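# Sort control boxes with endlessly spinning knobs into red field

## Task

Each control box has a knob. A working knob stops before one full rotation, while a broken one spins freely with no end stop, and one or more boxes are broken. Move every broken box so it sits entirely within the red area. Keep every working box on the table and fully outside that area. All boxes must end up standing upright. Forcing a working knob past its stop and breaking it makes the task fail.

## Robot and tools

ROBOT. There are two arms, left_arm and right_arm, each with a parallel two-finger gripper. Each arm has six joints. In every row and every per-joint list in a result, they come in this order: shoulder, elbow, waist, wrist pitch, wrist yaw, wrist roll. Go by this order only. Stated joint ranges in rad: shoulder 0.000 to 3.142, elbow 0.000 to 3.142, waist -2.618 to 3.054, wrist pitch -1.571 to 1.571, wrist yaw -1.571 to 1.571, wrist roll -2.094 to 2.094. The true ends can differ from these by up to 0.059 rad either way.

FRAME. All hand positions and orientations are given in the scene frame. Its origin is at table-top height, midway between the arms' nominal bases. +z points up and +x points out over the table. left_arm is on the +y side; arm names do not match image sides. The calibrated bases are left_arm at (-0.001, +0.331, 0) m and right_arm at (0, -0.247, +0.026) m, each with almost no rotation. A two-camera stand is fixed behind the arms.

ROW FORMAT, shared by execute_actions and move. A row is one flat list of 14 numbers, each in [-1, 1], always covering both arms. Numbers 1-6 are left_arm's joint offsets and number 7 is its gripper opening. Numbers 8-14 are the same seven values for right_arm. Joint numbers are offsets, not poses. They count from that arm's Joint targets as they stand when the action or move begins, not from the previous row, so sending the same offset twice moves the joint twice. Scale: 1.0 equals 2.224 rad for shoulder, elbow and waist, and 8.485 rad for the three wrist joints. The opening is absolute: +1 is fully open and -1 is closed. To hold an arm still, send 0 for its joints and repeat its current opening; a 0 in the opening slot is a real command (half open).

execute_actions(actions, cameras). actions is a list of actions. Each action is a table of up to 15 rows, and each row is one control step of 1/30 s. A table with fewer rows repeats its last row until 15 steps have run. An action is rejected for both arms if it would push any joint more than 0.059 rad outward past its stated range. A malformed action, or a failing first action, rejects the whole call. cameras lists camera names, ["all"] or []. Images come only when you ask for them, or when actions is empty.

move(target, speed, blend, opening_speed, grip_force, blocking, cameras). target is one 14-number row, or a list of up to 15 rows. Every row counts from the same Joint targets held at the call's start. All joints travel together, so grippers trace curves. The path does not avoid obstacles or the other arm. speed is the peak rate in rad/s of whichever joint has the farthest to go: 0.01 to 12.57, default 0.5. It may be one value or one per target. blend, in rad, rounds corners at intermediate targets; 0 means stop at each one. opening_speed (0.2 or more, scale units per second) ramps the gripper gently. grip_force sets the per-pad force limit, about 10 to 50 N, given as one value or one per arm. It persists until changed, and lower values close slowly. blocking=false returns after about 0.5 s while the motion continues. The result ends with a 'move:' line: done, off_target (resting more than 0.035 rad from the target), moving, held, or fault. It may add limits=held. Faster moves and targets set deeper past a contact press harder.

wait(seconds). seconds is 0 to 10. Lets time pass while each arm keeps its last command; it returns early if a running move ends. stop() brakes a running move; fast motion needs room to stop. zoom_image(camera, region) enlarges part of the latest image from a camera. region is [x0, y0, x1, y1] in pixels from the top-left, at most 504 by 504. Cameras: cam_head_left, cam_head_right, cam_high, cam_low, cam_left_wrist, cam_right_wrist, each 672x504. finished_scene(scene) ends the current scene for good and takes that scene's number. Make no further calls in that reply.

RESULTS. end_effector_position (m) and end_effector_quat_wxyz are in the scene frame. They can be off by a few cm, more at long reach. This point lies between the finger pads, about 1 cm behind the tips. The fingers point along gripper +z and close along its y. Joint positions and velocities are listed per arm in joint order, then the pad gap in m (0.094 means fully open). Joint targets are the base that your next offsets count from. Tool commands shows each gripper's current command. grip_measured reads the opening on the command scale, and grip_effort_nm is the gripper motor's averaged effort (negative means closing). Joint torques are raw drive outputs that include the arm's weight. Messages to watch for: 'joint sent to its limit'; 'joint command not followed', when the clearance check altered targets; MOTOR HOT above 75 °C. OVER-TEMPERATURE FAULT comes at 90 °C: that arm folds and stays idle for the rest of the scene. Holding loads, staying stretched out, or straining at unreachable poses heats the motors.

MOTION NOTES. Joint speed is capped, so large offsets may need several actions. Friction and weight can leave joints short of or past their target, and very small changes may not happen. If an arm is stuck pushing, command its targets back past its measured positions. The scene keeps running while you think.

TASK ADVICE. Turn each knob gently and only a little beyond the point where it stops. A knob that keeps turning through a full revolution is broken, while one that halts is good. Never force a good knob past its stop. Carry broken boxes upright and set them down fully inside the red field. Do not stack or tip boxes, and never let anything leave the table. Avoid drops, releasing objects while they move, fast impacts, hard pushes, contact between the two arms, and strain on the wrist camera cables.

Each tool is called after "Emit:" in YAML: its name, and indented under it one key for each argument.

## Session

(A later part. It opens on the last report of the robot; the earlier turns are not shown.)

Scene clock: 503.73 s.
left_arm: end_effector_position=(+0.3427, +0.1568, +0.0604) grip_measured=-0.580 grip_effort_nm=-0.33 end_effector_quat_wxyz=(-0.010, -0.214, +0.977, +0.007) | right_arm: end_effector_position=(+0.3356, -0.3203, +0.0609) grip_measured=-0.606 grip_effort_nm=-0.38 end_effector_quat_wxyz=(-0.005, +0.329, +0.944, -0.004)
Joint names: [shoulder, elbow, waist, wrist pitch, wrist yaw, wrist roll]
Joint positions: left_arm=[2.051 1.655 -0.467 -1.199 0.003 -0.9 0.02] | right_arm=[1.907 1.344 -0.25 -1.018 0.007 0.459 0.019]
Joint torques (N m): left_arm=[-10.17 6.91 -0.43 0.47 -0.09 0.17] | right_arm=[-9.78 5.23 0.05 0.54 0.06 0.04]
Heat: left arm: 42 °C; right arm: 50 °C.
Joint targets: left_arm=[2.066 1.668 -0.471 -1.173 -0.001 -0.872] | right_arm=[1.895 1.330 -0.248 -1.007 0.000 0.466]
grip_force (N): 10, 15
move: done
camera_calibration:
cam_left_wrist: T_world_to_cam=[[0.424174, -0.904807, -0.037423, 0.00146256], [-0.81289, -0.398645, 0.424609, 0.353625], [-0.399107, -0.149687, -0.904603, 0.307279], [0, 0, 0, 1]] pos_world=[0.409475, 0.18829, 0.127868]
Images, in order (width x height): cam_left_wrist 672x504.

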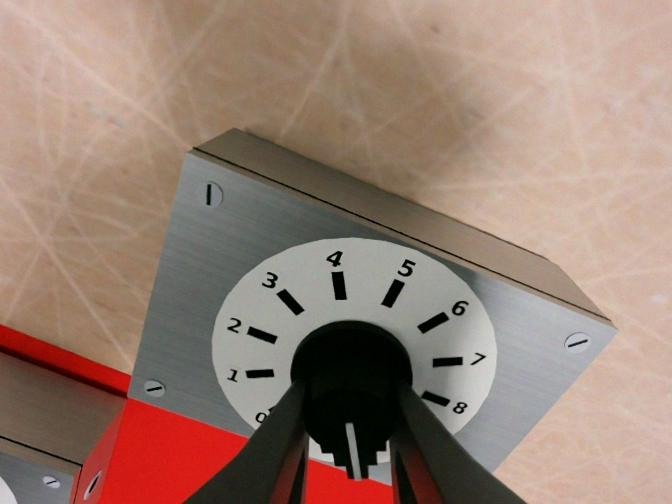

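Emit:
move:
  target:
    - [0,0,0,0,0,-0.0177,-0.65,0,0,0,0,0,0,-0.7]
    - [0,0,0,0,0,-0.0177,1,0,0,0,0,0,0,1]
    - [-0.0063,0.0784,0,-0.0222,0,-0.0177,1,-0.0087,0.0198,0,-0.0073,0,0.0808,1]
  speed: 0.8
  grip_force: [50,50]
  cameras: ["all"]

Scene clock: 532.57 s.
left_arm: end_effector_position=(+0.3489, +0.1536, +0.1020) grip_measured=+0.998 grip_effort_nm=0.06 end_effector_quat_wxyz=(-0.004, -0.266, +0.964, +0.002) | right_arm: end_effector_position=(+0.3271, -0.3184, +0.0629) grip_measured=+0.997 grip_effort_nm=0.17 end_effector_quat_wxyz=(-0.017, +0.627, +0.779, -0.012)
Joint names: [shoulder, elbow, waist, wrist pitch, wrist yaw, wrist roll]
Joint positions: left_arm=[2.052 1.822 -0.467 -1.35 0.003 -1.007 0.094] | right_arm=[1.901 1.344 -0.25 -1.055 0.006 1.144 0.094]
Joint torques (N m): left_arm=[-11.52 7.56 -0.4 0.12 -0.1 -0.21] | right_arm=[-10.92 9.24 0.06 0.17 0.08 0.06]
Heat: left arm: 44 °C; right arm: 51 °C.
Joint targets: left_arm=[2.052 1.842 -0.471 -1.361 -0.001 -1.022] | right_arm=[1.875 1.374 -0.248 -1.068 0.000 1.152]
move: done
camera_calibration:
cam_left_wrist: T_world_to_cam=[[0.519323, -0.854182, -0.0260181, -0.0447333], [-0.771418, -0.48167, 0.415822, 0.338911], [-0.36772, -0.195875, -0.909074, 0.343504], [0, 0, 0, 1]] pos_world=[0.410986, 0.192317, 0.17018]
cam_right_wrist: T_world_to_cam=[[-0.977362, -0.205371, 0.0508515, 0.251523], [-0.162024, 0.881093, 0.444324, 0.340963], [-0.136056, 0.426026, -0.894422, 0.324421], [0, 0, 0, 1]] pos_world=[0.345213, -0.386976, 0.125881]

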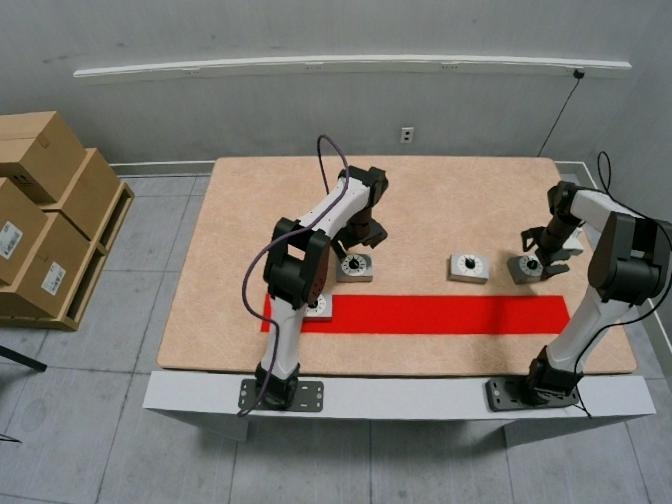

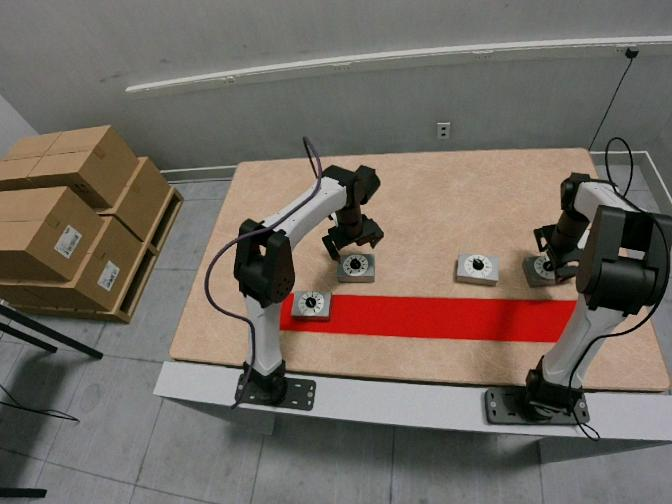

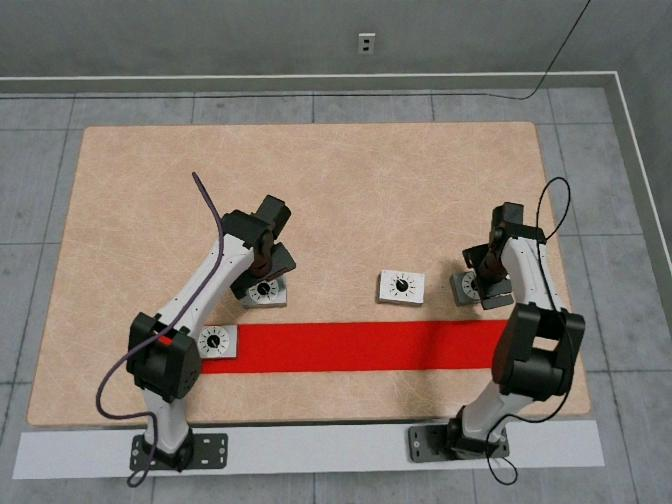

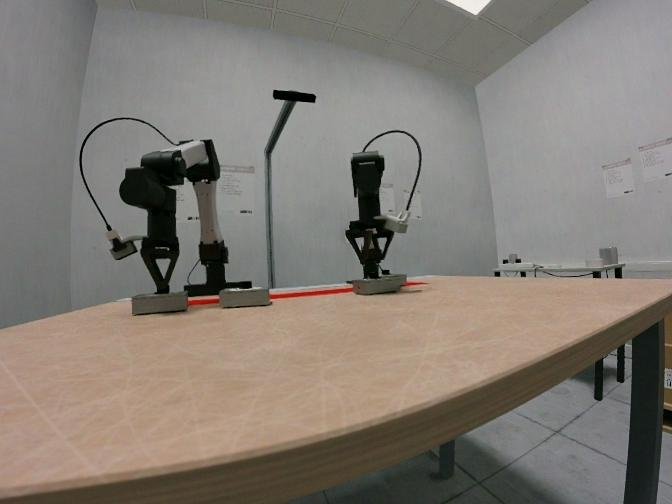

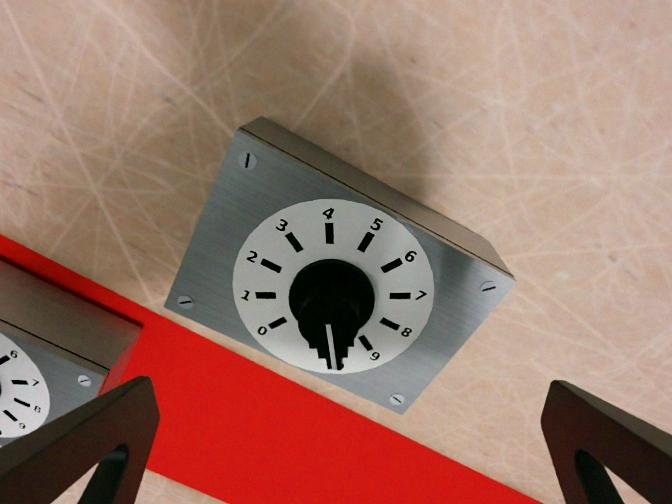

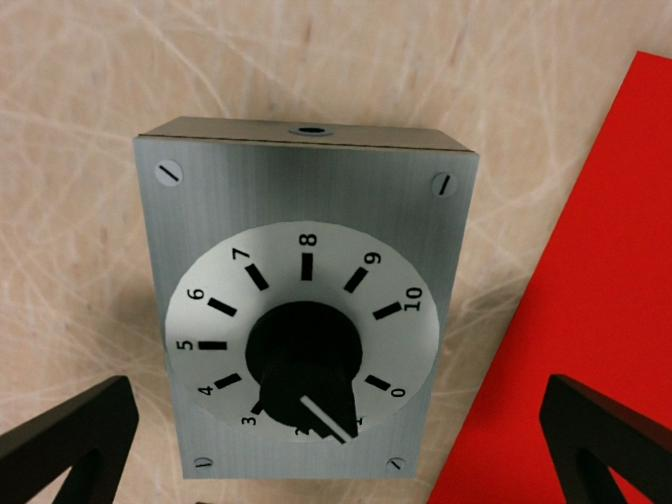

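Emit:
move:
  target:
    - [0,0,0,0,0,0,1,0.0196,-0.0402,0,0.0155,0,0,1]
    - [0,0,0,0,0,0,1,0.0196,-0.0402,0,0.0155,0,0,0.35]
    - [0,0,0,0,0,0,1,-0.0387,-0.1173,-0.0148,0.0204,0,0.0044,0.35]
    - [0,0,0,0,0,0,1,-0.0983,-0.1875,-0.0297,0.0232,0,0.0088,0.35]
    - [0,0,0,0,0,0,1,-0.1603,-0.2507,-0.045,0.0235,0,0.0132,0.35]
  speed: 0.4
  blend: [0,0,0.05,0.05,0]
  opening_speed: 1.0
  grip_force: [50,30]
  cameras: ["cam_right_wrist","cam_high"]

Emit:
zoom_image:
  camera: "cam_high"
  region: [360, 260, 520, 400]

Scene clock: 561.27 s.
left_arm: end_effector_position=(+0.3488, +0.1536, +0.1020) grip_measured=+0.998 grip_effort_nm=0.06 end_effector_quat_wxyz=(-0.005, -0.266, +0.964, +0.002) | right_arm: end_effector_position=(+0.2427, -0.3208, +0.0479) grip_measured=+0.469 grip_effort_nm=-0.65 end_effector_quat_wxyz=(+0.030, +0.700, +0.713, +0.021)
Joint names: [shoulder, elbow, waist, wrist pitch, wrist yaw, wrist roll]
Joint positions: left_arm=[2.052 1.822 -0.467 -1.351 0.003 -1.007 0.094] | right_arm=[1.525 0.841 -0.341 -0.814 -0.011 1.252 0.069]
Joint torques (N m): left_arm=[-11.54 7.56 -0.42 0.11 -0.1 -0.21] | right_arm=[-5.81 4.07 -0.83 0.03 0.24 0.09]
Heat: left arm: 48 °C; right arm: 52 °C.
Joint targets: left_arm=[2.052 1.842 -0.471 -1.362 -0.001 -1.022] | right_arm=[1.519 0.817 -0.348 -0.869 0.000 1.264]
grip_force (N): 50, 30
move: off_target (right_arm); right_arm: the wrist pitch is farthest, 0.054 rad from its target
camera_calibration:
cam_right_wrist: T_world_to_cam=[[-0.998003, -0.00862169, -0.0625833, 0.242885], [-0.0343396, 0.905547, 0.422855, 0.313975], [0.0530263, 0.424159, -0.904034, 0.25447], [0, 0, 0, 1]] pos_world=[0.239688, -0.390161, 0.112484]
Images, in order (width x height): cam_high 672x504, cam_right_wrist 672x504.

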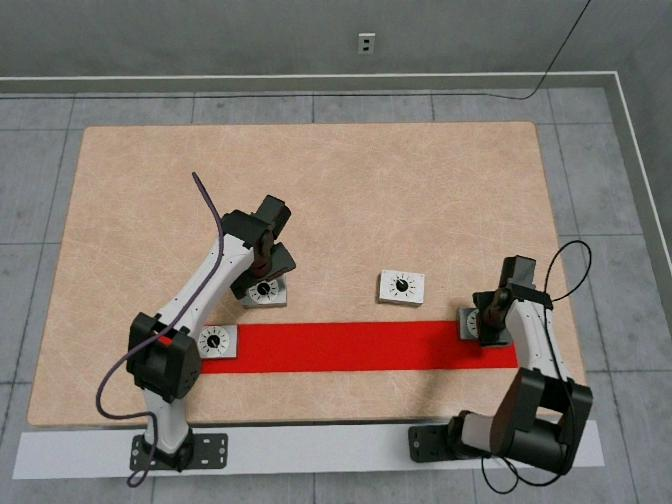

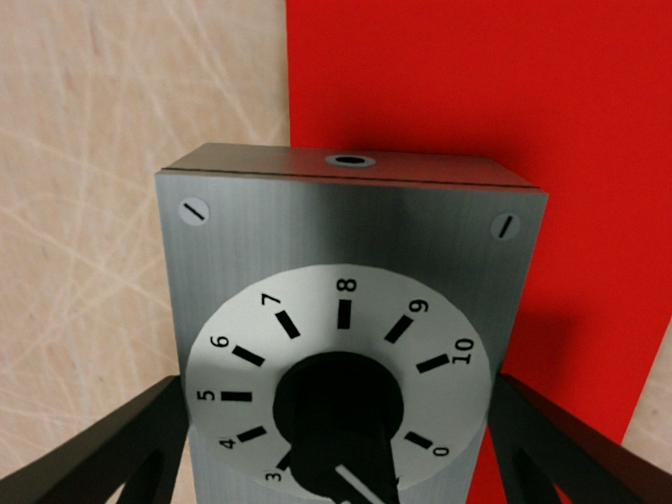

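Scaled by 3.150 from the camera's 672x504 image, which has a finer 960x720 frame.

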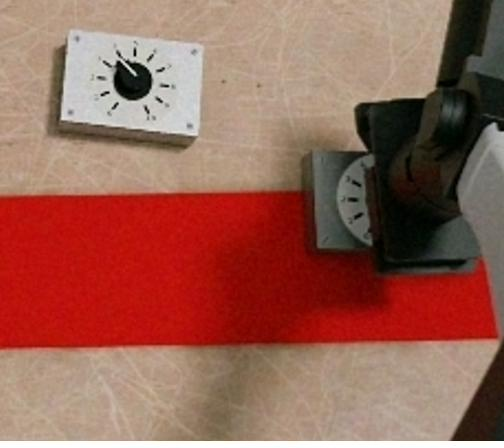

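Emit:
move:
  target:
    - [0,0,0,0,0,0,1,-0.0099,0.0139,0,-0.0062,0,0,0.35]
    - [0,0,0,0,0,0,1,-0.0461,-0.0175,0,-0.0075,0,0,0.35]
  speed: 0.3
  blend: [0.02,0]
  cameras: ["cam_right_wrist","cam_high"]

Emit:
zoom_image:
  camera: "cam_high"
  region: [360, 260, 520, 400]

Scene clock: 580.60 s.
left_arm: end_effector_position=(+0.3488, +0.1536, +0.1020) grip_measured=+0.998 grip_effort_nm=0.06 end_effector_quat_wxyz=(-0.005, -0.266, +0.964, +0.002) | right_arm: end_effector_position=(+0.2060, -0.3094, +0.0526) grip_measured=+0.469 grip_effort_nm=-0.65 end_effector_quat_wxyz=(-0.003, +0.703, +0.712, +0.004)
Joint names: [shoulder, elbow, waist, wrist pitch, wrist yaw, wrist roll]
Joint positions: left_arm=[2.052 1.822 -0.467 -1.351 0.003 -1.007 0.094] | right_arm=[1.436 0.785 -0.341 -0.922 -0.011 1.256 0.069]
Joint torques (N m): left_arm=[-11.52 7.57 -0.42 0.11 -0.1 -0.21] | right_arm=[-6 5.63 -0.84 0.29 0.22 0.03]
Heat: left arm: 49 °C; right arm: 47 °C.
Joint targets: left_arm=[2.052 1.842 -0.471 -1.362 -0.001 -1.022] | right_arm=[1.416 0.778 -0.348 -0.933 0.000 1.264]
grip_force (N): 50, 30
move: done
camera_calibration:
cam_right_wrist: T_world_to_cam=[[-0.999956, -0.00343038, 0.00871207, 0.204903], [0.000797328, 0.895891, 0.444273, 0.289062], [-0.00932909, 0.444261, -0.895849, 0.274412], [0, 0, 0, 1]] pos_world=[0.207223, -0.380175, 0.115624]
Images, in order (width x height): cam_high 672x504, cam_right_wrist 672x504.

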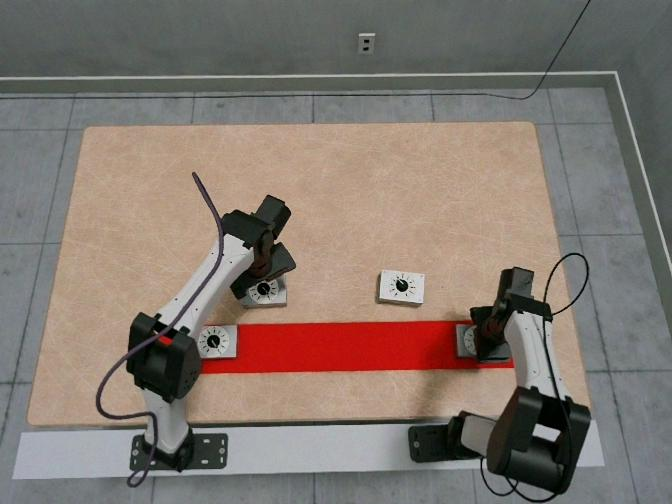

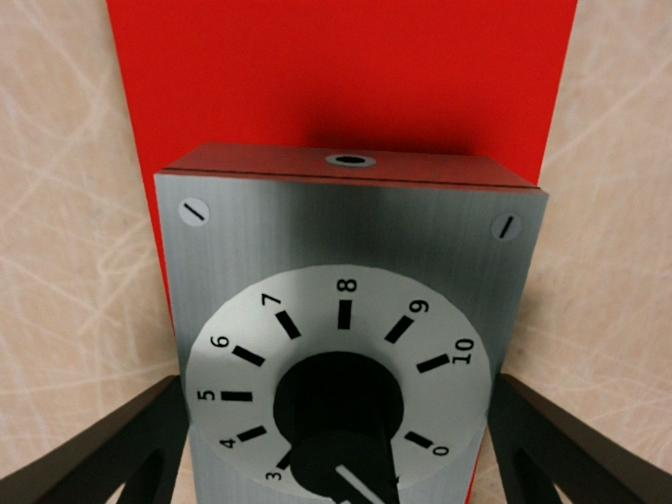

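Scaled by 3.150 from the camera's 672x504 image, which has a finer 960x720 frame.

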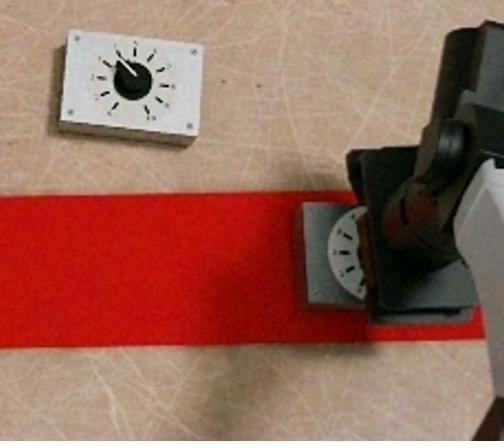

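Emit:
move:
  target:
    - [0,0,0,0,0,0,1,0.0101,-0.0148,0,0.0065,0,0,0.35]
    - [0,0,0,0,0,0,1,0.0101,-0.0148,0,0.0065,0,0,1]
    - [0,0,0,0,0,0,1,-0.0283,0.076,0,-0.0273,0,0,1]
    - [0,0,0,0,0,0,1,0.2336,0.3315,0.2698,-0.0256,0,-0.1716,1]
  speed: [0.3,0.5,0.7,1.2]
  blend: [0,0,0.03,0]
  cameras: ["cam_right_wrist","cam_high","cam_low"]

Scene clock: 609.00 s.
left_arm: end_effector_position=(+0.3488, +0.1536, +0.1020) grip_measured=+0.998 grip_effort_nm=0.06 end_effector_quat_wxyz=(-0.005, -0.266, +0.964, +0.002) | right_arm: end_effector_position=(+0.3395, -0.1437, +0.0894) grip_measured=+0.997 grip_effort_nm=0.14 end_effector_quat_wxyz=(-0.009, -0.235, +0.972, +0.004)
Joint names: [shoulder, elbow, waist, wrist pitch, wrist yaw, wrist roll]
Joint positions: left_arm=[2.052 1.822 -0.467 -1.351 0.003 -1.007 0.094] | right_arm=[1.927 1.488 0.252 -1.149 -0.009 -0.185 0.094]
Joint torques (N m): left_arm=[-11.52 7.57 -0.42 0.11 -0.1 -0.21] | right_arm=[-8.36 9.1 -0.03 0.43 0.18 -0.11]
Heat: left arm: 50 °C; right arm: 44 °C.
Joint targets: left_arm=[2.052 1.842 -0.471 -1.362 -0.001 -1.022] | right_arm=[1.936 1.515 0.252 -1.150 0.000 -0.192]
grip_force (N): 50, 30
move: done
camera_calibration:
cam_right_wrist: T_world_to_cam=[[0.449506, -0.893275, -0.00199453, -0.280367], [-0.798121, -0.402624, 0.448216, 0.208328], [-0.401183, -0.199884, -0.893923, 0.275385], [0, 0, 0, 1]] pos_world=[0.402778, -0.111522, 0.152237]
Images, in order (width x height): cam_high 672x504, cam_low 672x504, cam_right_wrist 672x504.

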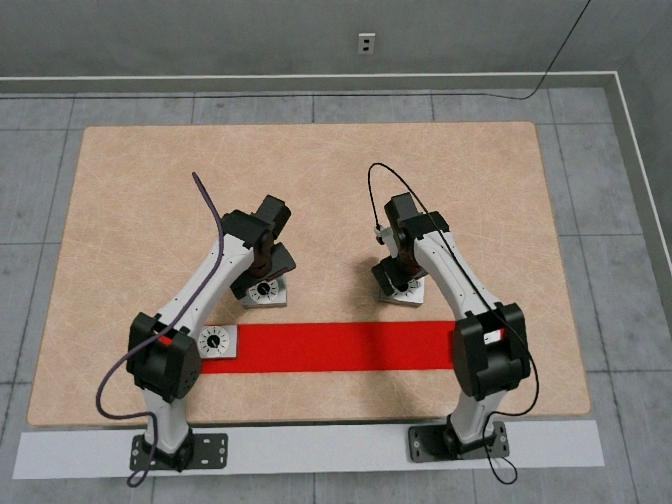

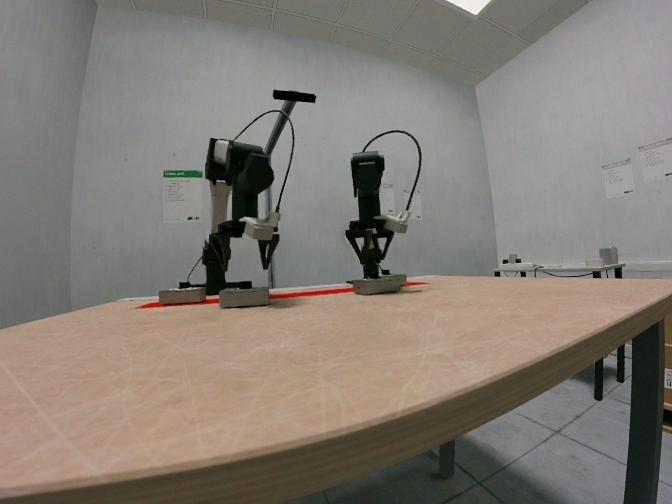

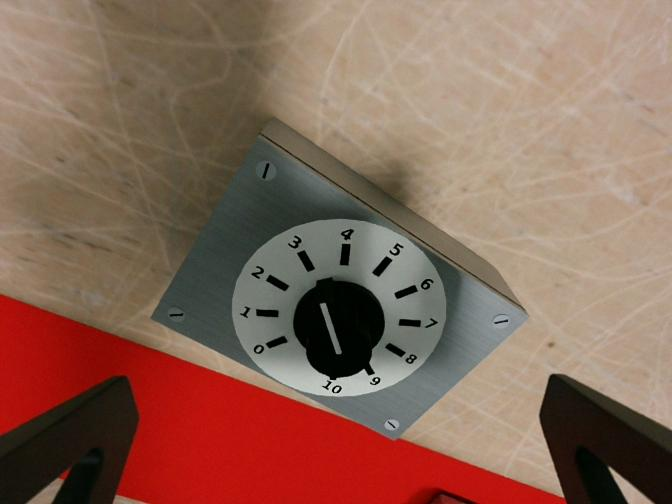

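Emit:
move:
  target:
    - [0,0,0,0,0,0,1,-0.0051,-0.0646,-0.0013,0.0156,0,-0.0336,1]
    - [0,0,0,0,0,0,1,-0.0051,-0.0646,-0.0013,0.0156,0,-0.0336,-0.45]
  speed: 0.5
  grip_force: [50,50]
  cameras: ["cam_right_wrist"]

Emit:
move:
  target: [0,0,0,0,0,0,1,0,0,0,0,0,0,-0.65]
  grip_force: [50,10]

Emit:
move:
  target: [0,0,0,0,0,0,1,0,0,0,0,0,-0.18,-0.65]
  speed: 1.0
  cameras: ["cam_right_wrist"]

Scene clock: 628.80 s.
left_arm: end_effector_position=(+0.3488, +0.1536, +0.1020) grip_measured=+0.998 grip_effort_nm=0.06 end_effector_quat_wxyz=(-0.005, -0.266, +0.964, +0.002) | right_arm: end_effector_position=(+0.3362, -0.1447, +0.0639) grip_measured=-0.447 grip_effort_nm=-0.16 end_effector_quat_wxyz=(-0.002, -0.371, +0.928, +0.005)
Joint names: [shoulder, elbow, waist, wrist pitch, wrist yaw, wrist roll]
Joint positions: left_arm=[2.052 1.822 -0.467 -1.351 0.003 -1.007 0.094] | right_arm=[1.927 1.383 0.252 -1.032 -0.009 -0.47 0.026]
Joint torques (N m): left_arm=[-11.54 7.56 -0.42 0.11 -0.1 -0.21] | right_arm=[-9.25 5.42 -0.42 0.6 0.18 -0.09]
Heat: left arm: 51 °C; right arm: 44 °C.
Joint targets: left_arm=[2.052 1.842 -0.471 -1.362 -0.001 -1.022] | right_arm=[1.925 1.371 0.249 -1.017 0.000 -0.477]
move: done
camera_calibration:
cam_right_wrist: T_world_to_cam=[[0.683033, -0.730388, -0.000148318, -0.334888], [-0.657809, -0.615248, 0.434462, 0.139778], [-0.317417, -0.296654, -0.90069, 0.20929], [0, 0, 0, 1]] pos_world=[0.387118, -0.0965133, 0.127728]
Images, in order (width x height): cam_right_wrist 672x504.

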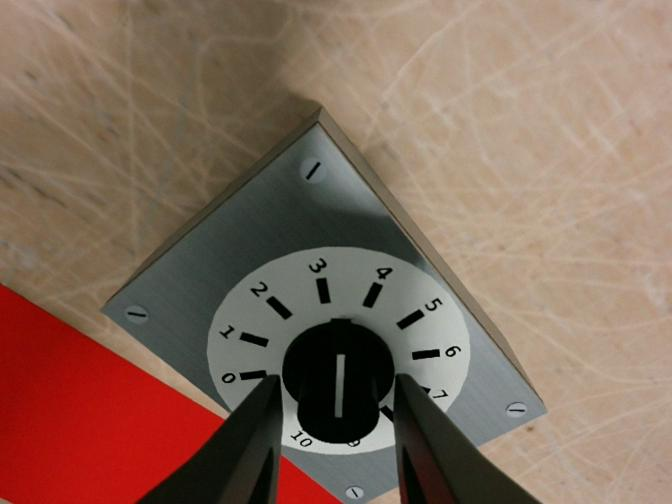

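Scene clock: 630.73 s.
left_arm: end_effector_position=(+0.3488, +0.1536, +0.1020) grip_measured=+0.998 grip_effort_nm=0.06 end_effector_quat_wxyz=(-0.005, -0.266, +0.964, +0.002) | right_arm: end_effector_position=(+0.3362, -0.1447, +0.0639) grip_measured=-0.601 grip_effort_nm=-0.24 end_effector_quat_wxyz=(-0.002, -0.371, +0.928, +0.005)
Joint names: [shoulder, elbow, waist, wrist pitch, wrist yaw, wrist roll]
Joint positions: left_arm=[2.052 1.822 -0.467 -1.351 0.003 -1.007 0.094] | right_arm=[1.927 1.383 0.252 -1.032 -0.009 -0.47 0.019]
Joint torques (N m): left_arm=[-11.54 7.56 -0.43 0.11 -0.1 -0.21] | right_arm=[-9.18 5.45 -0.39 0.6 0.16 -0.11]
Heat: left arm: 51 °C; right arm: 44 °C.
Joint targets: left_arm=[2.052 1.842 -0.471 -1.362 -0.001 -1.022] | right_arm=[1.925 1.371 0.249 -1.017 0.000 -0.477]
grip_force (N): 50, 10
move: done

Scene clock: 633.20 s.
left_arm: end_effector_position=(+0.3488, +0.1536, +0.1020) grip_measured=+0.998 grip_effort_nm=0.06 end_effector_quat_wxyz=(-0.005, -0.266, +0.964, +0.002) | right_arm: end_effector_position=(+0.3335, -0.1452, +0.0639) grip_measured=-0.604 grip_effort_nm=-0.28 end_effector_quat_wxyz=(+0.001, +0.910, -0.415, -0.010)
Joint names: [shoulder, elbow, waist, wrist pitch, wrist yaw, wrist roll]
Joint positions: left_arm=[2.052 1.822 -0.467 -1.351 0.003 -1.007 0.094] | right_arm=[1.927 1.383 0.252 -1.043 -0.011 -1.995 0.019]
Joint torques (N m): left_arm=[-11.54 7.56 -0.42 0.11 -0.1 -0.21] | right_arm=[-9.02 5.38 -0.42 0.62 0.14 -0.1]
Heat: left arm: 51 °C; right arm: 44 °C.
Joint targets: left_arm=[2.052 1.842 -0.471 -1.362 -0.001 -1.022] | right_arm=[1.925 1.371 0.249 -1.017 0.000 -2.005]
grip_force (N): 50, 10
move: done
camera_calibration:
cam_right_wrist: T_world_to_cam=[[0.760881, 0.648891, 0.00076318, -0.159186], [0.588735, -0.690837, 0.419685, -0.288103], [0.272857, -0.318881, -0.907669, 0.00868561], [0, 0, 0, 1]] pos_world=[0.288368, -0.0929682, 0.128918]
Images, in order (width x height): cam_right_wrist 672x504.

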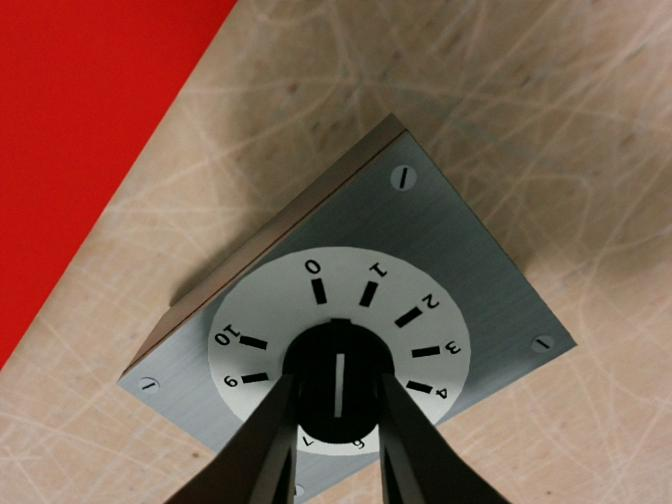

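Regrip at +180° and continue ccw.

Emit:
move:
  target:
    - [0,0,0,0,0,0,1,0,0,0,0,0,0,0.05]
    - [0,0,0,0,0,0,1,0,0,0,0,0,0.3703,0.05]
    - [0,0,0,0,0,0,1,0,0,0,0,0,0.3703,-0.45]
  speed: 3
  grip_force: [50,50]

Emit:
move:
  target: [0,0,0,0,0,0,1,0,0,0,0,0,0,-0.65]
  grip_force: [50,10]
  cameras: ["cam_right_wrist"]

Emit:
move:
  target: [0,0,0,0,0,0,1,0,0,0,0,0,-0.05,-0.65]
  speed: 0.5
  cameras: ["cam_right_wrist"]

Scene clock: 643.17 s.
left_arm: end_effector_position=(+0.3488, +0.1536, +0.1020) grip_measured=+0.998 grip_effort_nm=0.06 end_effector_quat_wxyz=(-0.005, -0.266, +0.964, +0.002) | right_arm: end_effector_position=(+0.3367, -0.1444, +0.0639) grip_measured=-0.447 grip_effort_nm=-0.17 end_effector_quat_wxyz=(-0.004, +0.408, +0.913, +0.003)
Joint names: [shoulder, elbow, waist, wrist pitch, wrist yaw, wrist roll]
Joint positions: left_arm=[2.052 1.822 -0.467 -1.351 0.003 -1.007 0.094] | right_arm=[1.927 1.383 0.252 -1.03 -0.01 1.13 0.026]
Joint torques (N m): left_arm=[-11.54 7.57 -0.4 0.11 -0.1 -0.21] | right_arm=[-9.14 5.46 -0.43 0.54 0.22 0.07]
Heat: left arm: 51 °C; right arm: 44 °C.
Joint targets: left_arm=[2.052 1.842 -0.471 -1.362 -0.001 -1.022] | right_arm=[1.925 1.371 0.249 -1.018 0.000 1.138]
move: done

Scene clock: 645.33 s.
left_arm: end_effector_position=(+0.3488, +0.1536, +0.1020) grip_measured=+0.998 grip_effort_nm=0.06 end_effector_quat_wxyz=(-0.005, -0.266, +0.964, +0.002) | right_arm: end_effector_position=(+0.3343, -0.1457, +0.0639) grip_measured=-0.601 grip_effort_nm=-0.25 end_effector_quat_wxyz=(-0.007, +0.408, +0.913, -0.001)
Joint names: [shoulder, elbow, waist, wrist pitch, wrist yaw, wrist roll]
Joint positions: left_arm=[2.052 1.822 -0.467 -1.351 0.003 -1.007 0.094] | right_arm=[1.927 1.383 0.252 -1.04 -0.007 1.13 0.019]
Joint torques (N m): left_arm=[-11.54 7.56 -0.43 0.11 -0.1 -0.21] | right_arm=[-9.14 5.38 -0.39 0.64 0.23 0.06]
Heat: left arm: 51 °C; right arm: 44 °C.
Joint targets: left_arm=[2.052 1.842 -0.471 -1.362 -0.001 -1.022] | right_arm=[1.925 1.371 0.249 -1.017 0.000 1.138]
grip_force (N): 50, 10
move: done
camera_calibration:
cam_right_wrist: T_world_to_cam=[[-0.7502, -0.660943, 0.0188452, 0.153745], [-0.585572, 0.677348, 0.445315, 0.30134], [-0.307092, 0.32304, -0.895176, 0.294806], [0, 0, 0, 1]] pos_world=[0.382328, -0.197729, 0.126814]
Images, in order (width x height): cam_right_wrist 672x504.

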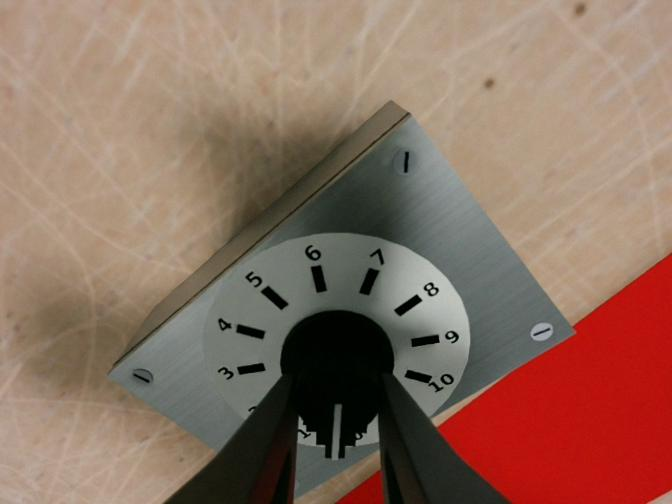

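Scene clock: 646.97 s.
left_arm: end_effector_position=(+0.3488, +0.1536, +0.1020) grip_measured=+0.998 grip_effort_nm=0.06 end_effector_quat_wxyz=(-0.005, -0.266, +0.964, +0.002) | right_arm: end_effector_position=(+0.3349, -0.1455, +0.0639) grip_measured=-0.604 grip_effort_nm=-0.29 end_effector_quat_wxyz=(-0.006, +0.216, +0.976, +0.001)
Joint names: [shoulder, elbow, waist, wrist pitch, wrist yaw, wrist roll]
Joint positions: left_arm=[2.052 1.822 -0.467 -1.351 0.003 -1.007 0.094] | right_arm=[1.927 1.383 0.252 -1.038 -0.007 0.726 0.019]
Joint torques (N m): left_arm=[-11.54 7.57 -0.43 0.11 -0.1 -0.21] | right_arm=[-9.26 5.41 -0.32 0.64 0.2 -0.18]
Heat: left arm: 51 °C; right arm: 45 °C.
Joint targets: left_arm=[2.052 1.842 -0.471 -1.362 -0.001 -1.022] | right_arm=[1.925 1.371 0.249 -1.017 0.000 0.713]
grip_force (N): 50, 10
move: done
camera_calibration:
cam_right_wrist: T_world_to_cam=[[-0.429765, -0.902862, 0.0119208, 0.0121683], [-0.805844, 0.389472, 0.446012, 0.333405], [-0.407331, 0.182074, -0.894947, 0.308029], [0, 0, 0, 1]] pos_world=[0.399371, -0.17495, 0.126822]
Images, in order (width x height): cam_right_wrist 672x504.

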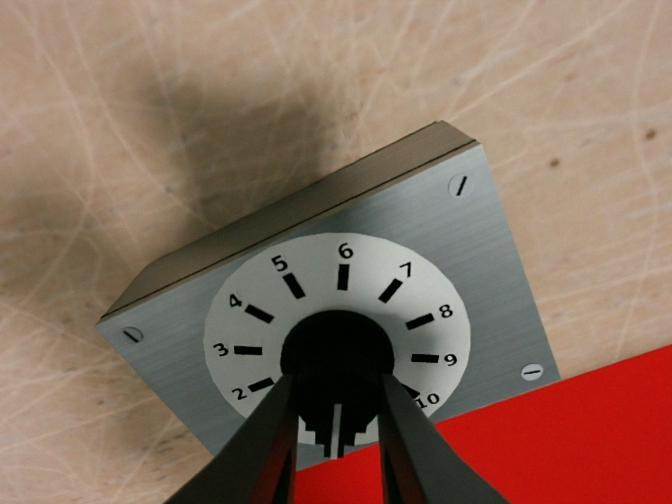

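Emit:
move:
  target: [0,0,0,0,0,0,1,0,0,0,0,0,-0.03,-0.65]
  speed: 0.5
  cameras: ["cam_right_wrist","cam_high"]

Scene clock: 653.80 s.
left_arm: end_effector_position=(+0.3488, +0.1536, +0.1020) grip_measured=+0.998 grip_effort_nm=0.06 end_effector_quat_wxyz=(-0.005, -0.266, +0.964, +0.002) | right_arm: end_effector_position=(+0.3356, -0.1453, +0.0639) grip_measured=-0.604 grip_effort_nm=-0.28 end_effector_quat_wxyz=(-0.005, +0.090, +0.996, +0.002)
Joint names: [shoulder, elbow, waist, wrist pitch, wrist yaw, wrist roll]
Joint positions: left_arm=[2.052 1.822 -0.467 -1.351 0.003 -1.007 0.094] | right_arm=[1.927 1.383 0.252 -1.035 -0.007 0.472 0.019]
Joint torques (N m): left_arm=[-11.54 7.56 -0.42 0.11 -0.1 -0.21] | right_arm=[-9.14 5.33 -0.38 0.63 0.19 -0.14]
Heat: left arm: 51 °C; right arm: 45 °C.
Joint targets: left_arm=[2.052 1.842 -0.471 -1.362 -0.001 -1.022] | right_arm=[1.925 1.371 0.249 -1.017 0.000 0.459]
grip_force (N): 50, 10
move: done
camera_calibration:
cam_right_wrist: T_world_to_cam=[[-0.189042, -0.981942, 0.00732483, -0.0792802], [-0.879447, 0.172619, 0.443594, 0.327227], [-0.436847, 0.077416, -0.896198, 0.303058], [0, 0, 0, 1]] pos_world=[0.405182, -0.157796, 0.127025]
Images, in order (width x height): cam_high 672x504, cam_right_wrist 672x504.

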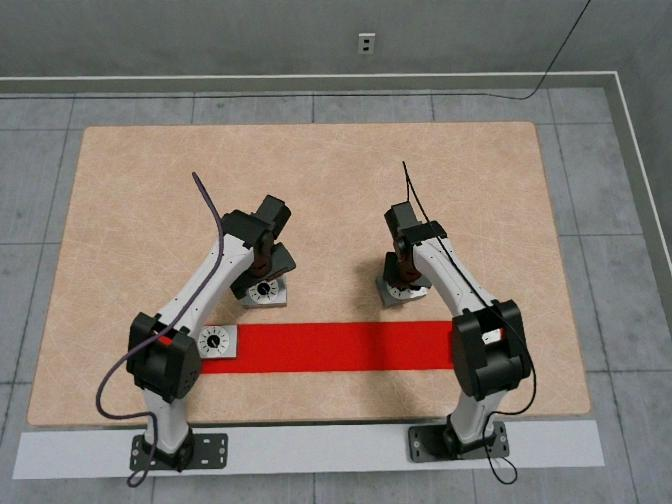

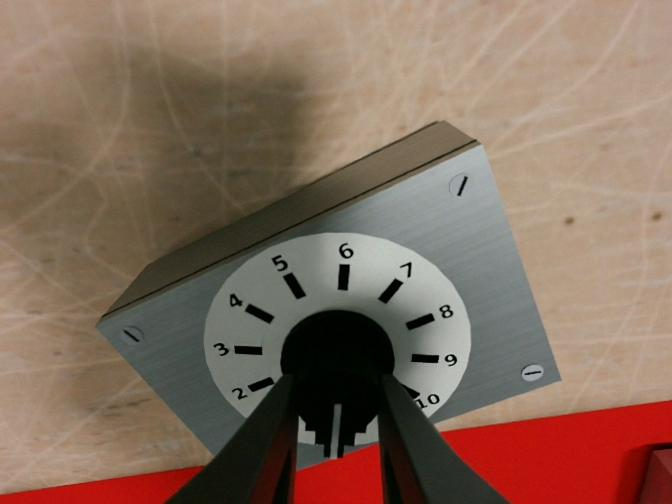

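Emit:
move:
  target:
    - [0,0,0,0,0,0,1,0,0,0,0,0,0.015,-0.65]
    - [0,0,0,0,0,0,1,0,0,0,0,0,0.015,1]
    - [0,0,0,0,0,0,1,0,0.09,0,-0.02,0,0.015,1]
  speed: 0.8
  grip_force: [50,50]
  cameras: ["all"]

Emit:
zoom_image:
  camera: "cam_high"
  region: [150, 250, 530, 400]

Scene clock: 671.30 s.
left_arm: end_effector_position=(+0.3488, +0.1536, +0.1020) grip_measured=+0.998 grip_effort_nm=0.06 end_effector_quat_wxyz=(-0.005, -0.266, +0.964, +0.002) | right_arm: end_effector_position=(+0.3514, -0.1406, +0.1052) grip_measured=+0.997 grip_effort_nm=0.17 end_effector_quat_wxyz=(+0.008, +0.143, +0.990, +0.008)
Joint names: [shoulder, elbow, waist, wrist pitch, wrist yaw, wrist roll]
Joint positions: left_arm=[2.052 1.822 -0.467 -1.351 0.003 -1.007 0.094] | right_arm=[1.927 1.551 0.252 -1.173 -0.007 0.579 0.094]
Joint torques (N m): left_arm=[-11.54 7.56 -0.42 0.11 -0.1 -0.21] | right_arm=[-9.46 8.68 -0.39 0.36 0.2 0.05]
Heat: left arm: 52 °C; right arm: 45 °C.
Joint targets: left_arm=[2.052 1.842 -0.471 -1.362 -0.001 -1.022] | right_arm=[1.925 1.572 0.249 -1.187 0.000 0.586]
move: done
camera_calibration:
cam_left_wrist: T_world_to_cam=[[0.51929, -0.854193, -0.0263277, -0.0445804], [-0.771256, -0.481695, 0.416094, 0.338852], [-0.368106, -0.195768, -0.90894, 0.343639], [0, 0, 0, 1]] pos_world=[0.410987, 0.192416, 0.17018]
cam_right_wrist: T_world_to_cam=[[-0.292759, -0.956154, -0.0079277, -0.0302458], [-0.867951, 0.262255, 0.421762, 0.332838], [-0.401191, 0.130355, -0.906672, 0.342623], [0, 0, 0, 1]] pos_world=[0.417489, -0.160871, 0.170028]

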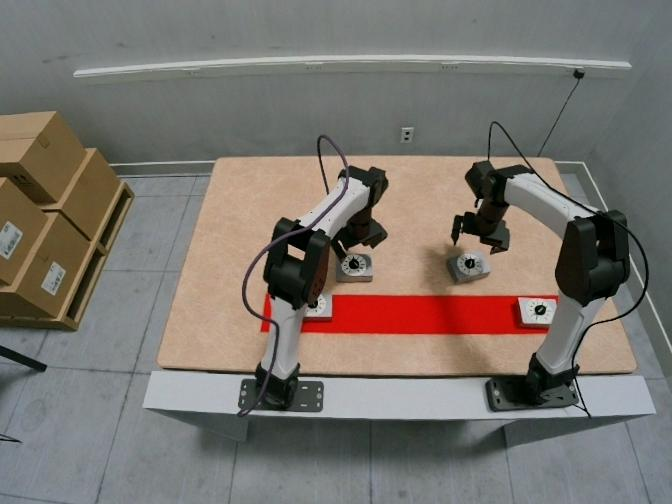

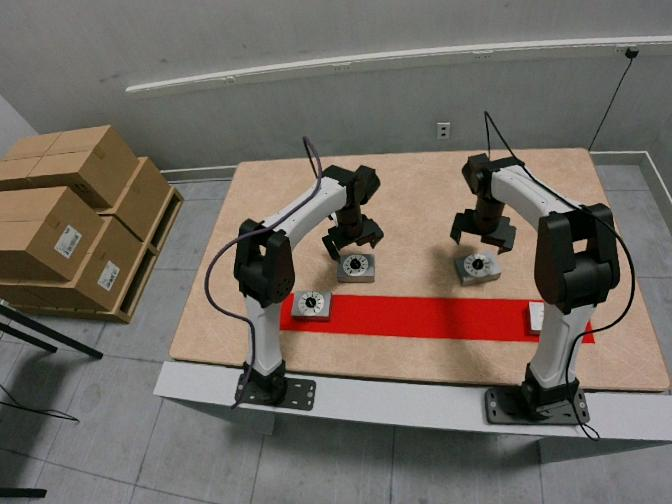

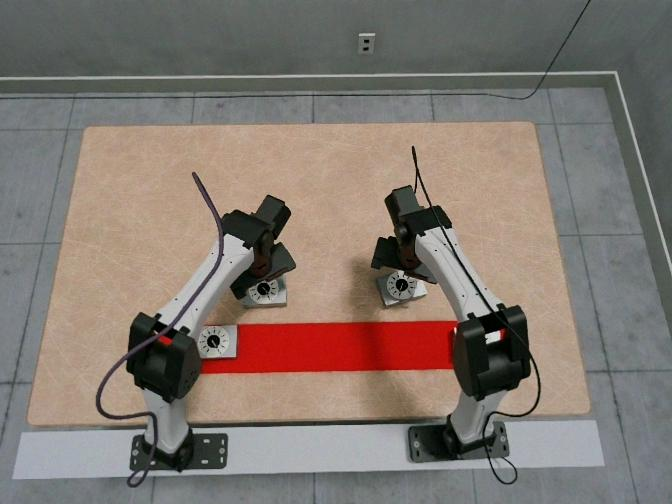

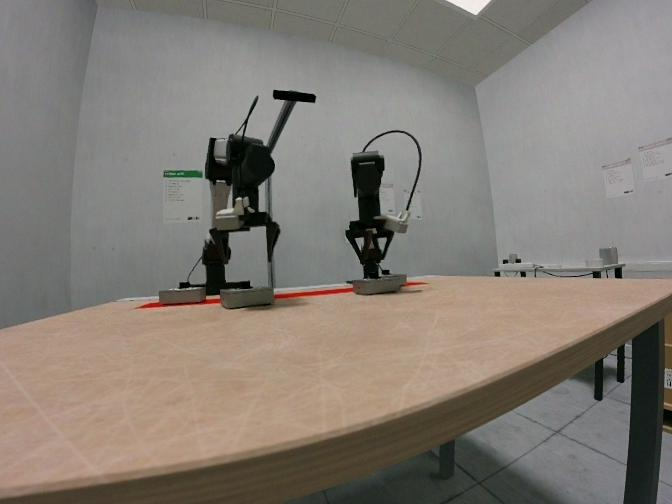

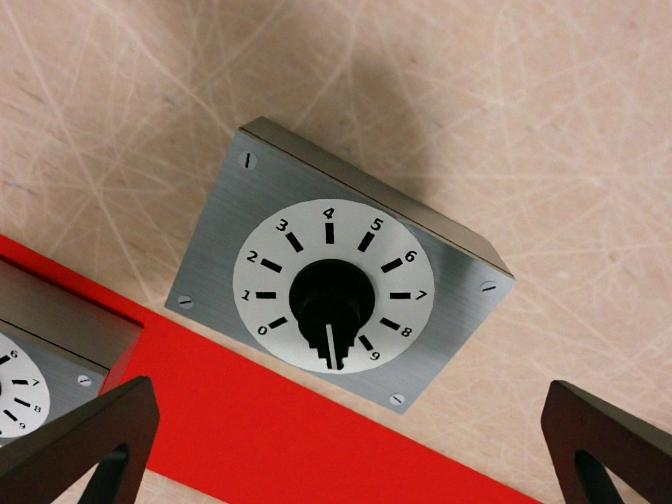

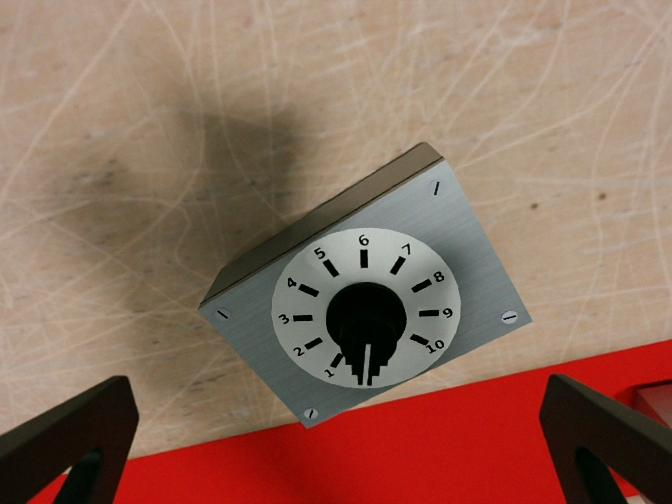

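Scaled by 1.326 from the camera's 672x504 image, which has a finer 960x720 frame.

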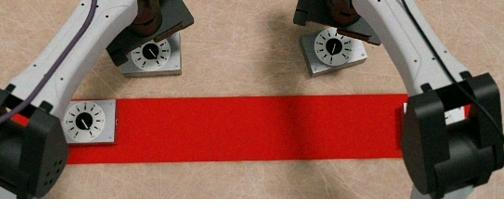

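Emit:
finished_scene:
  scene: 1

The scene is finished: the task was done.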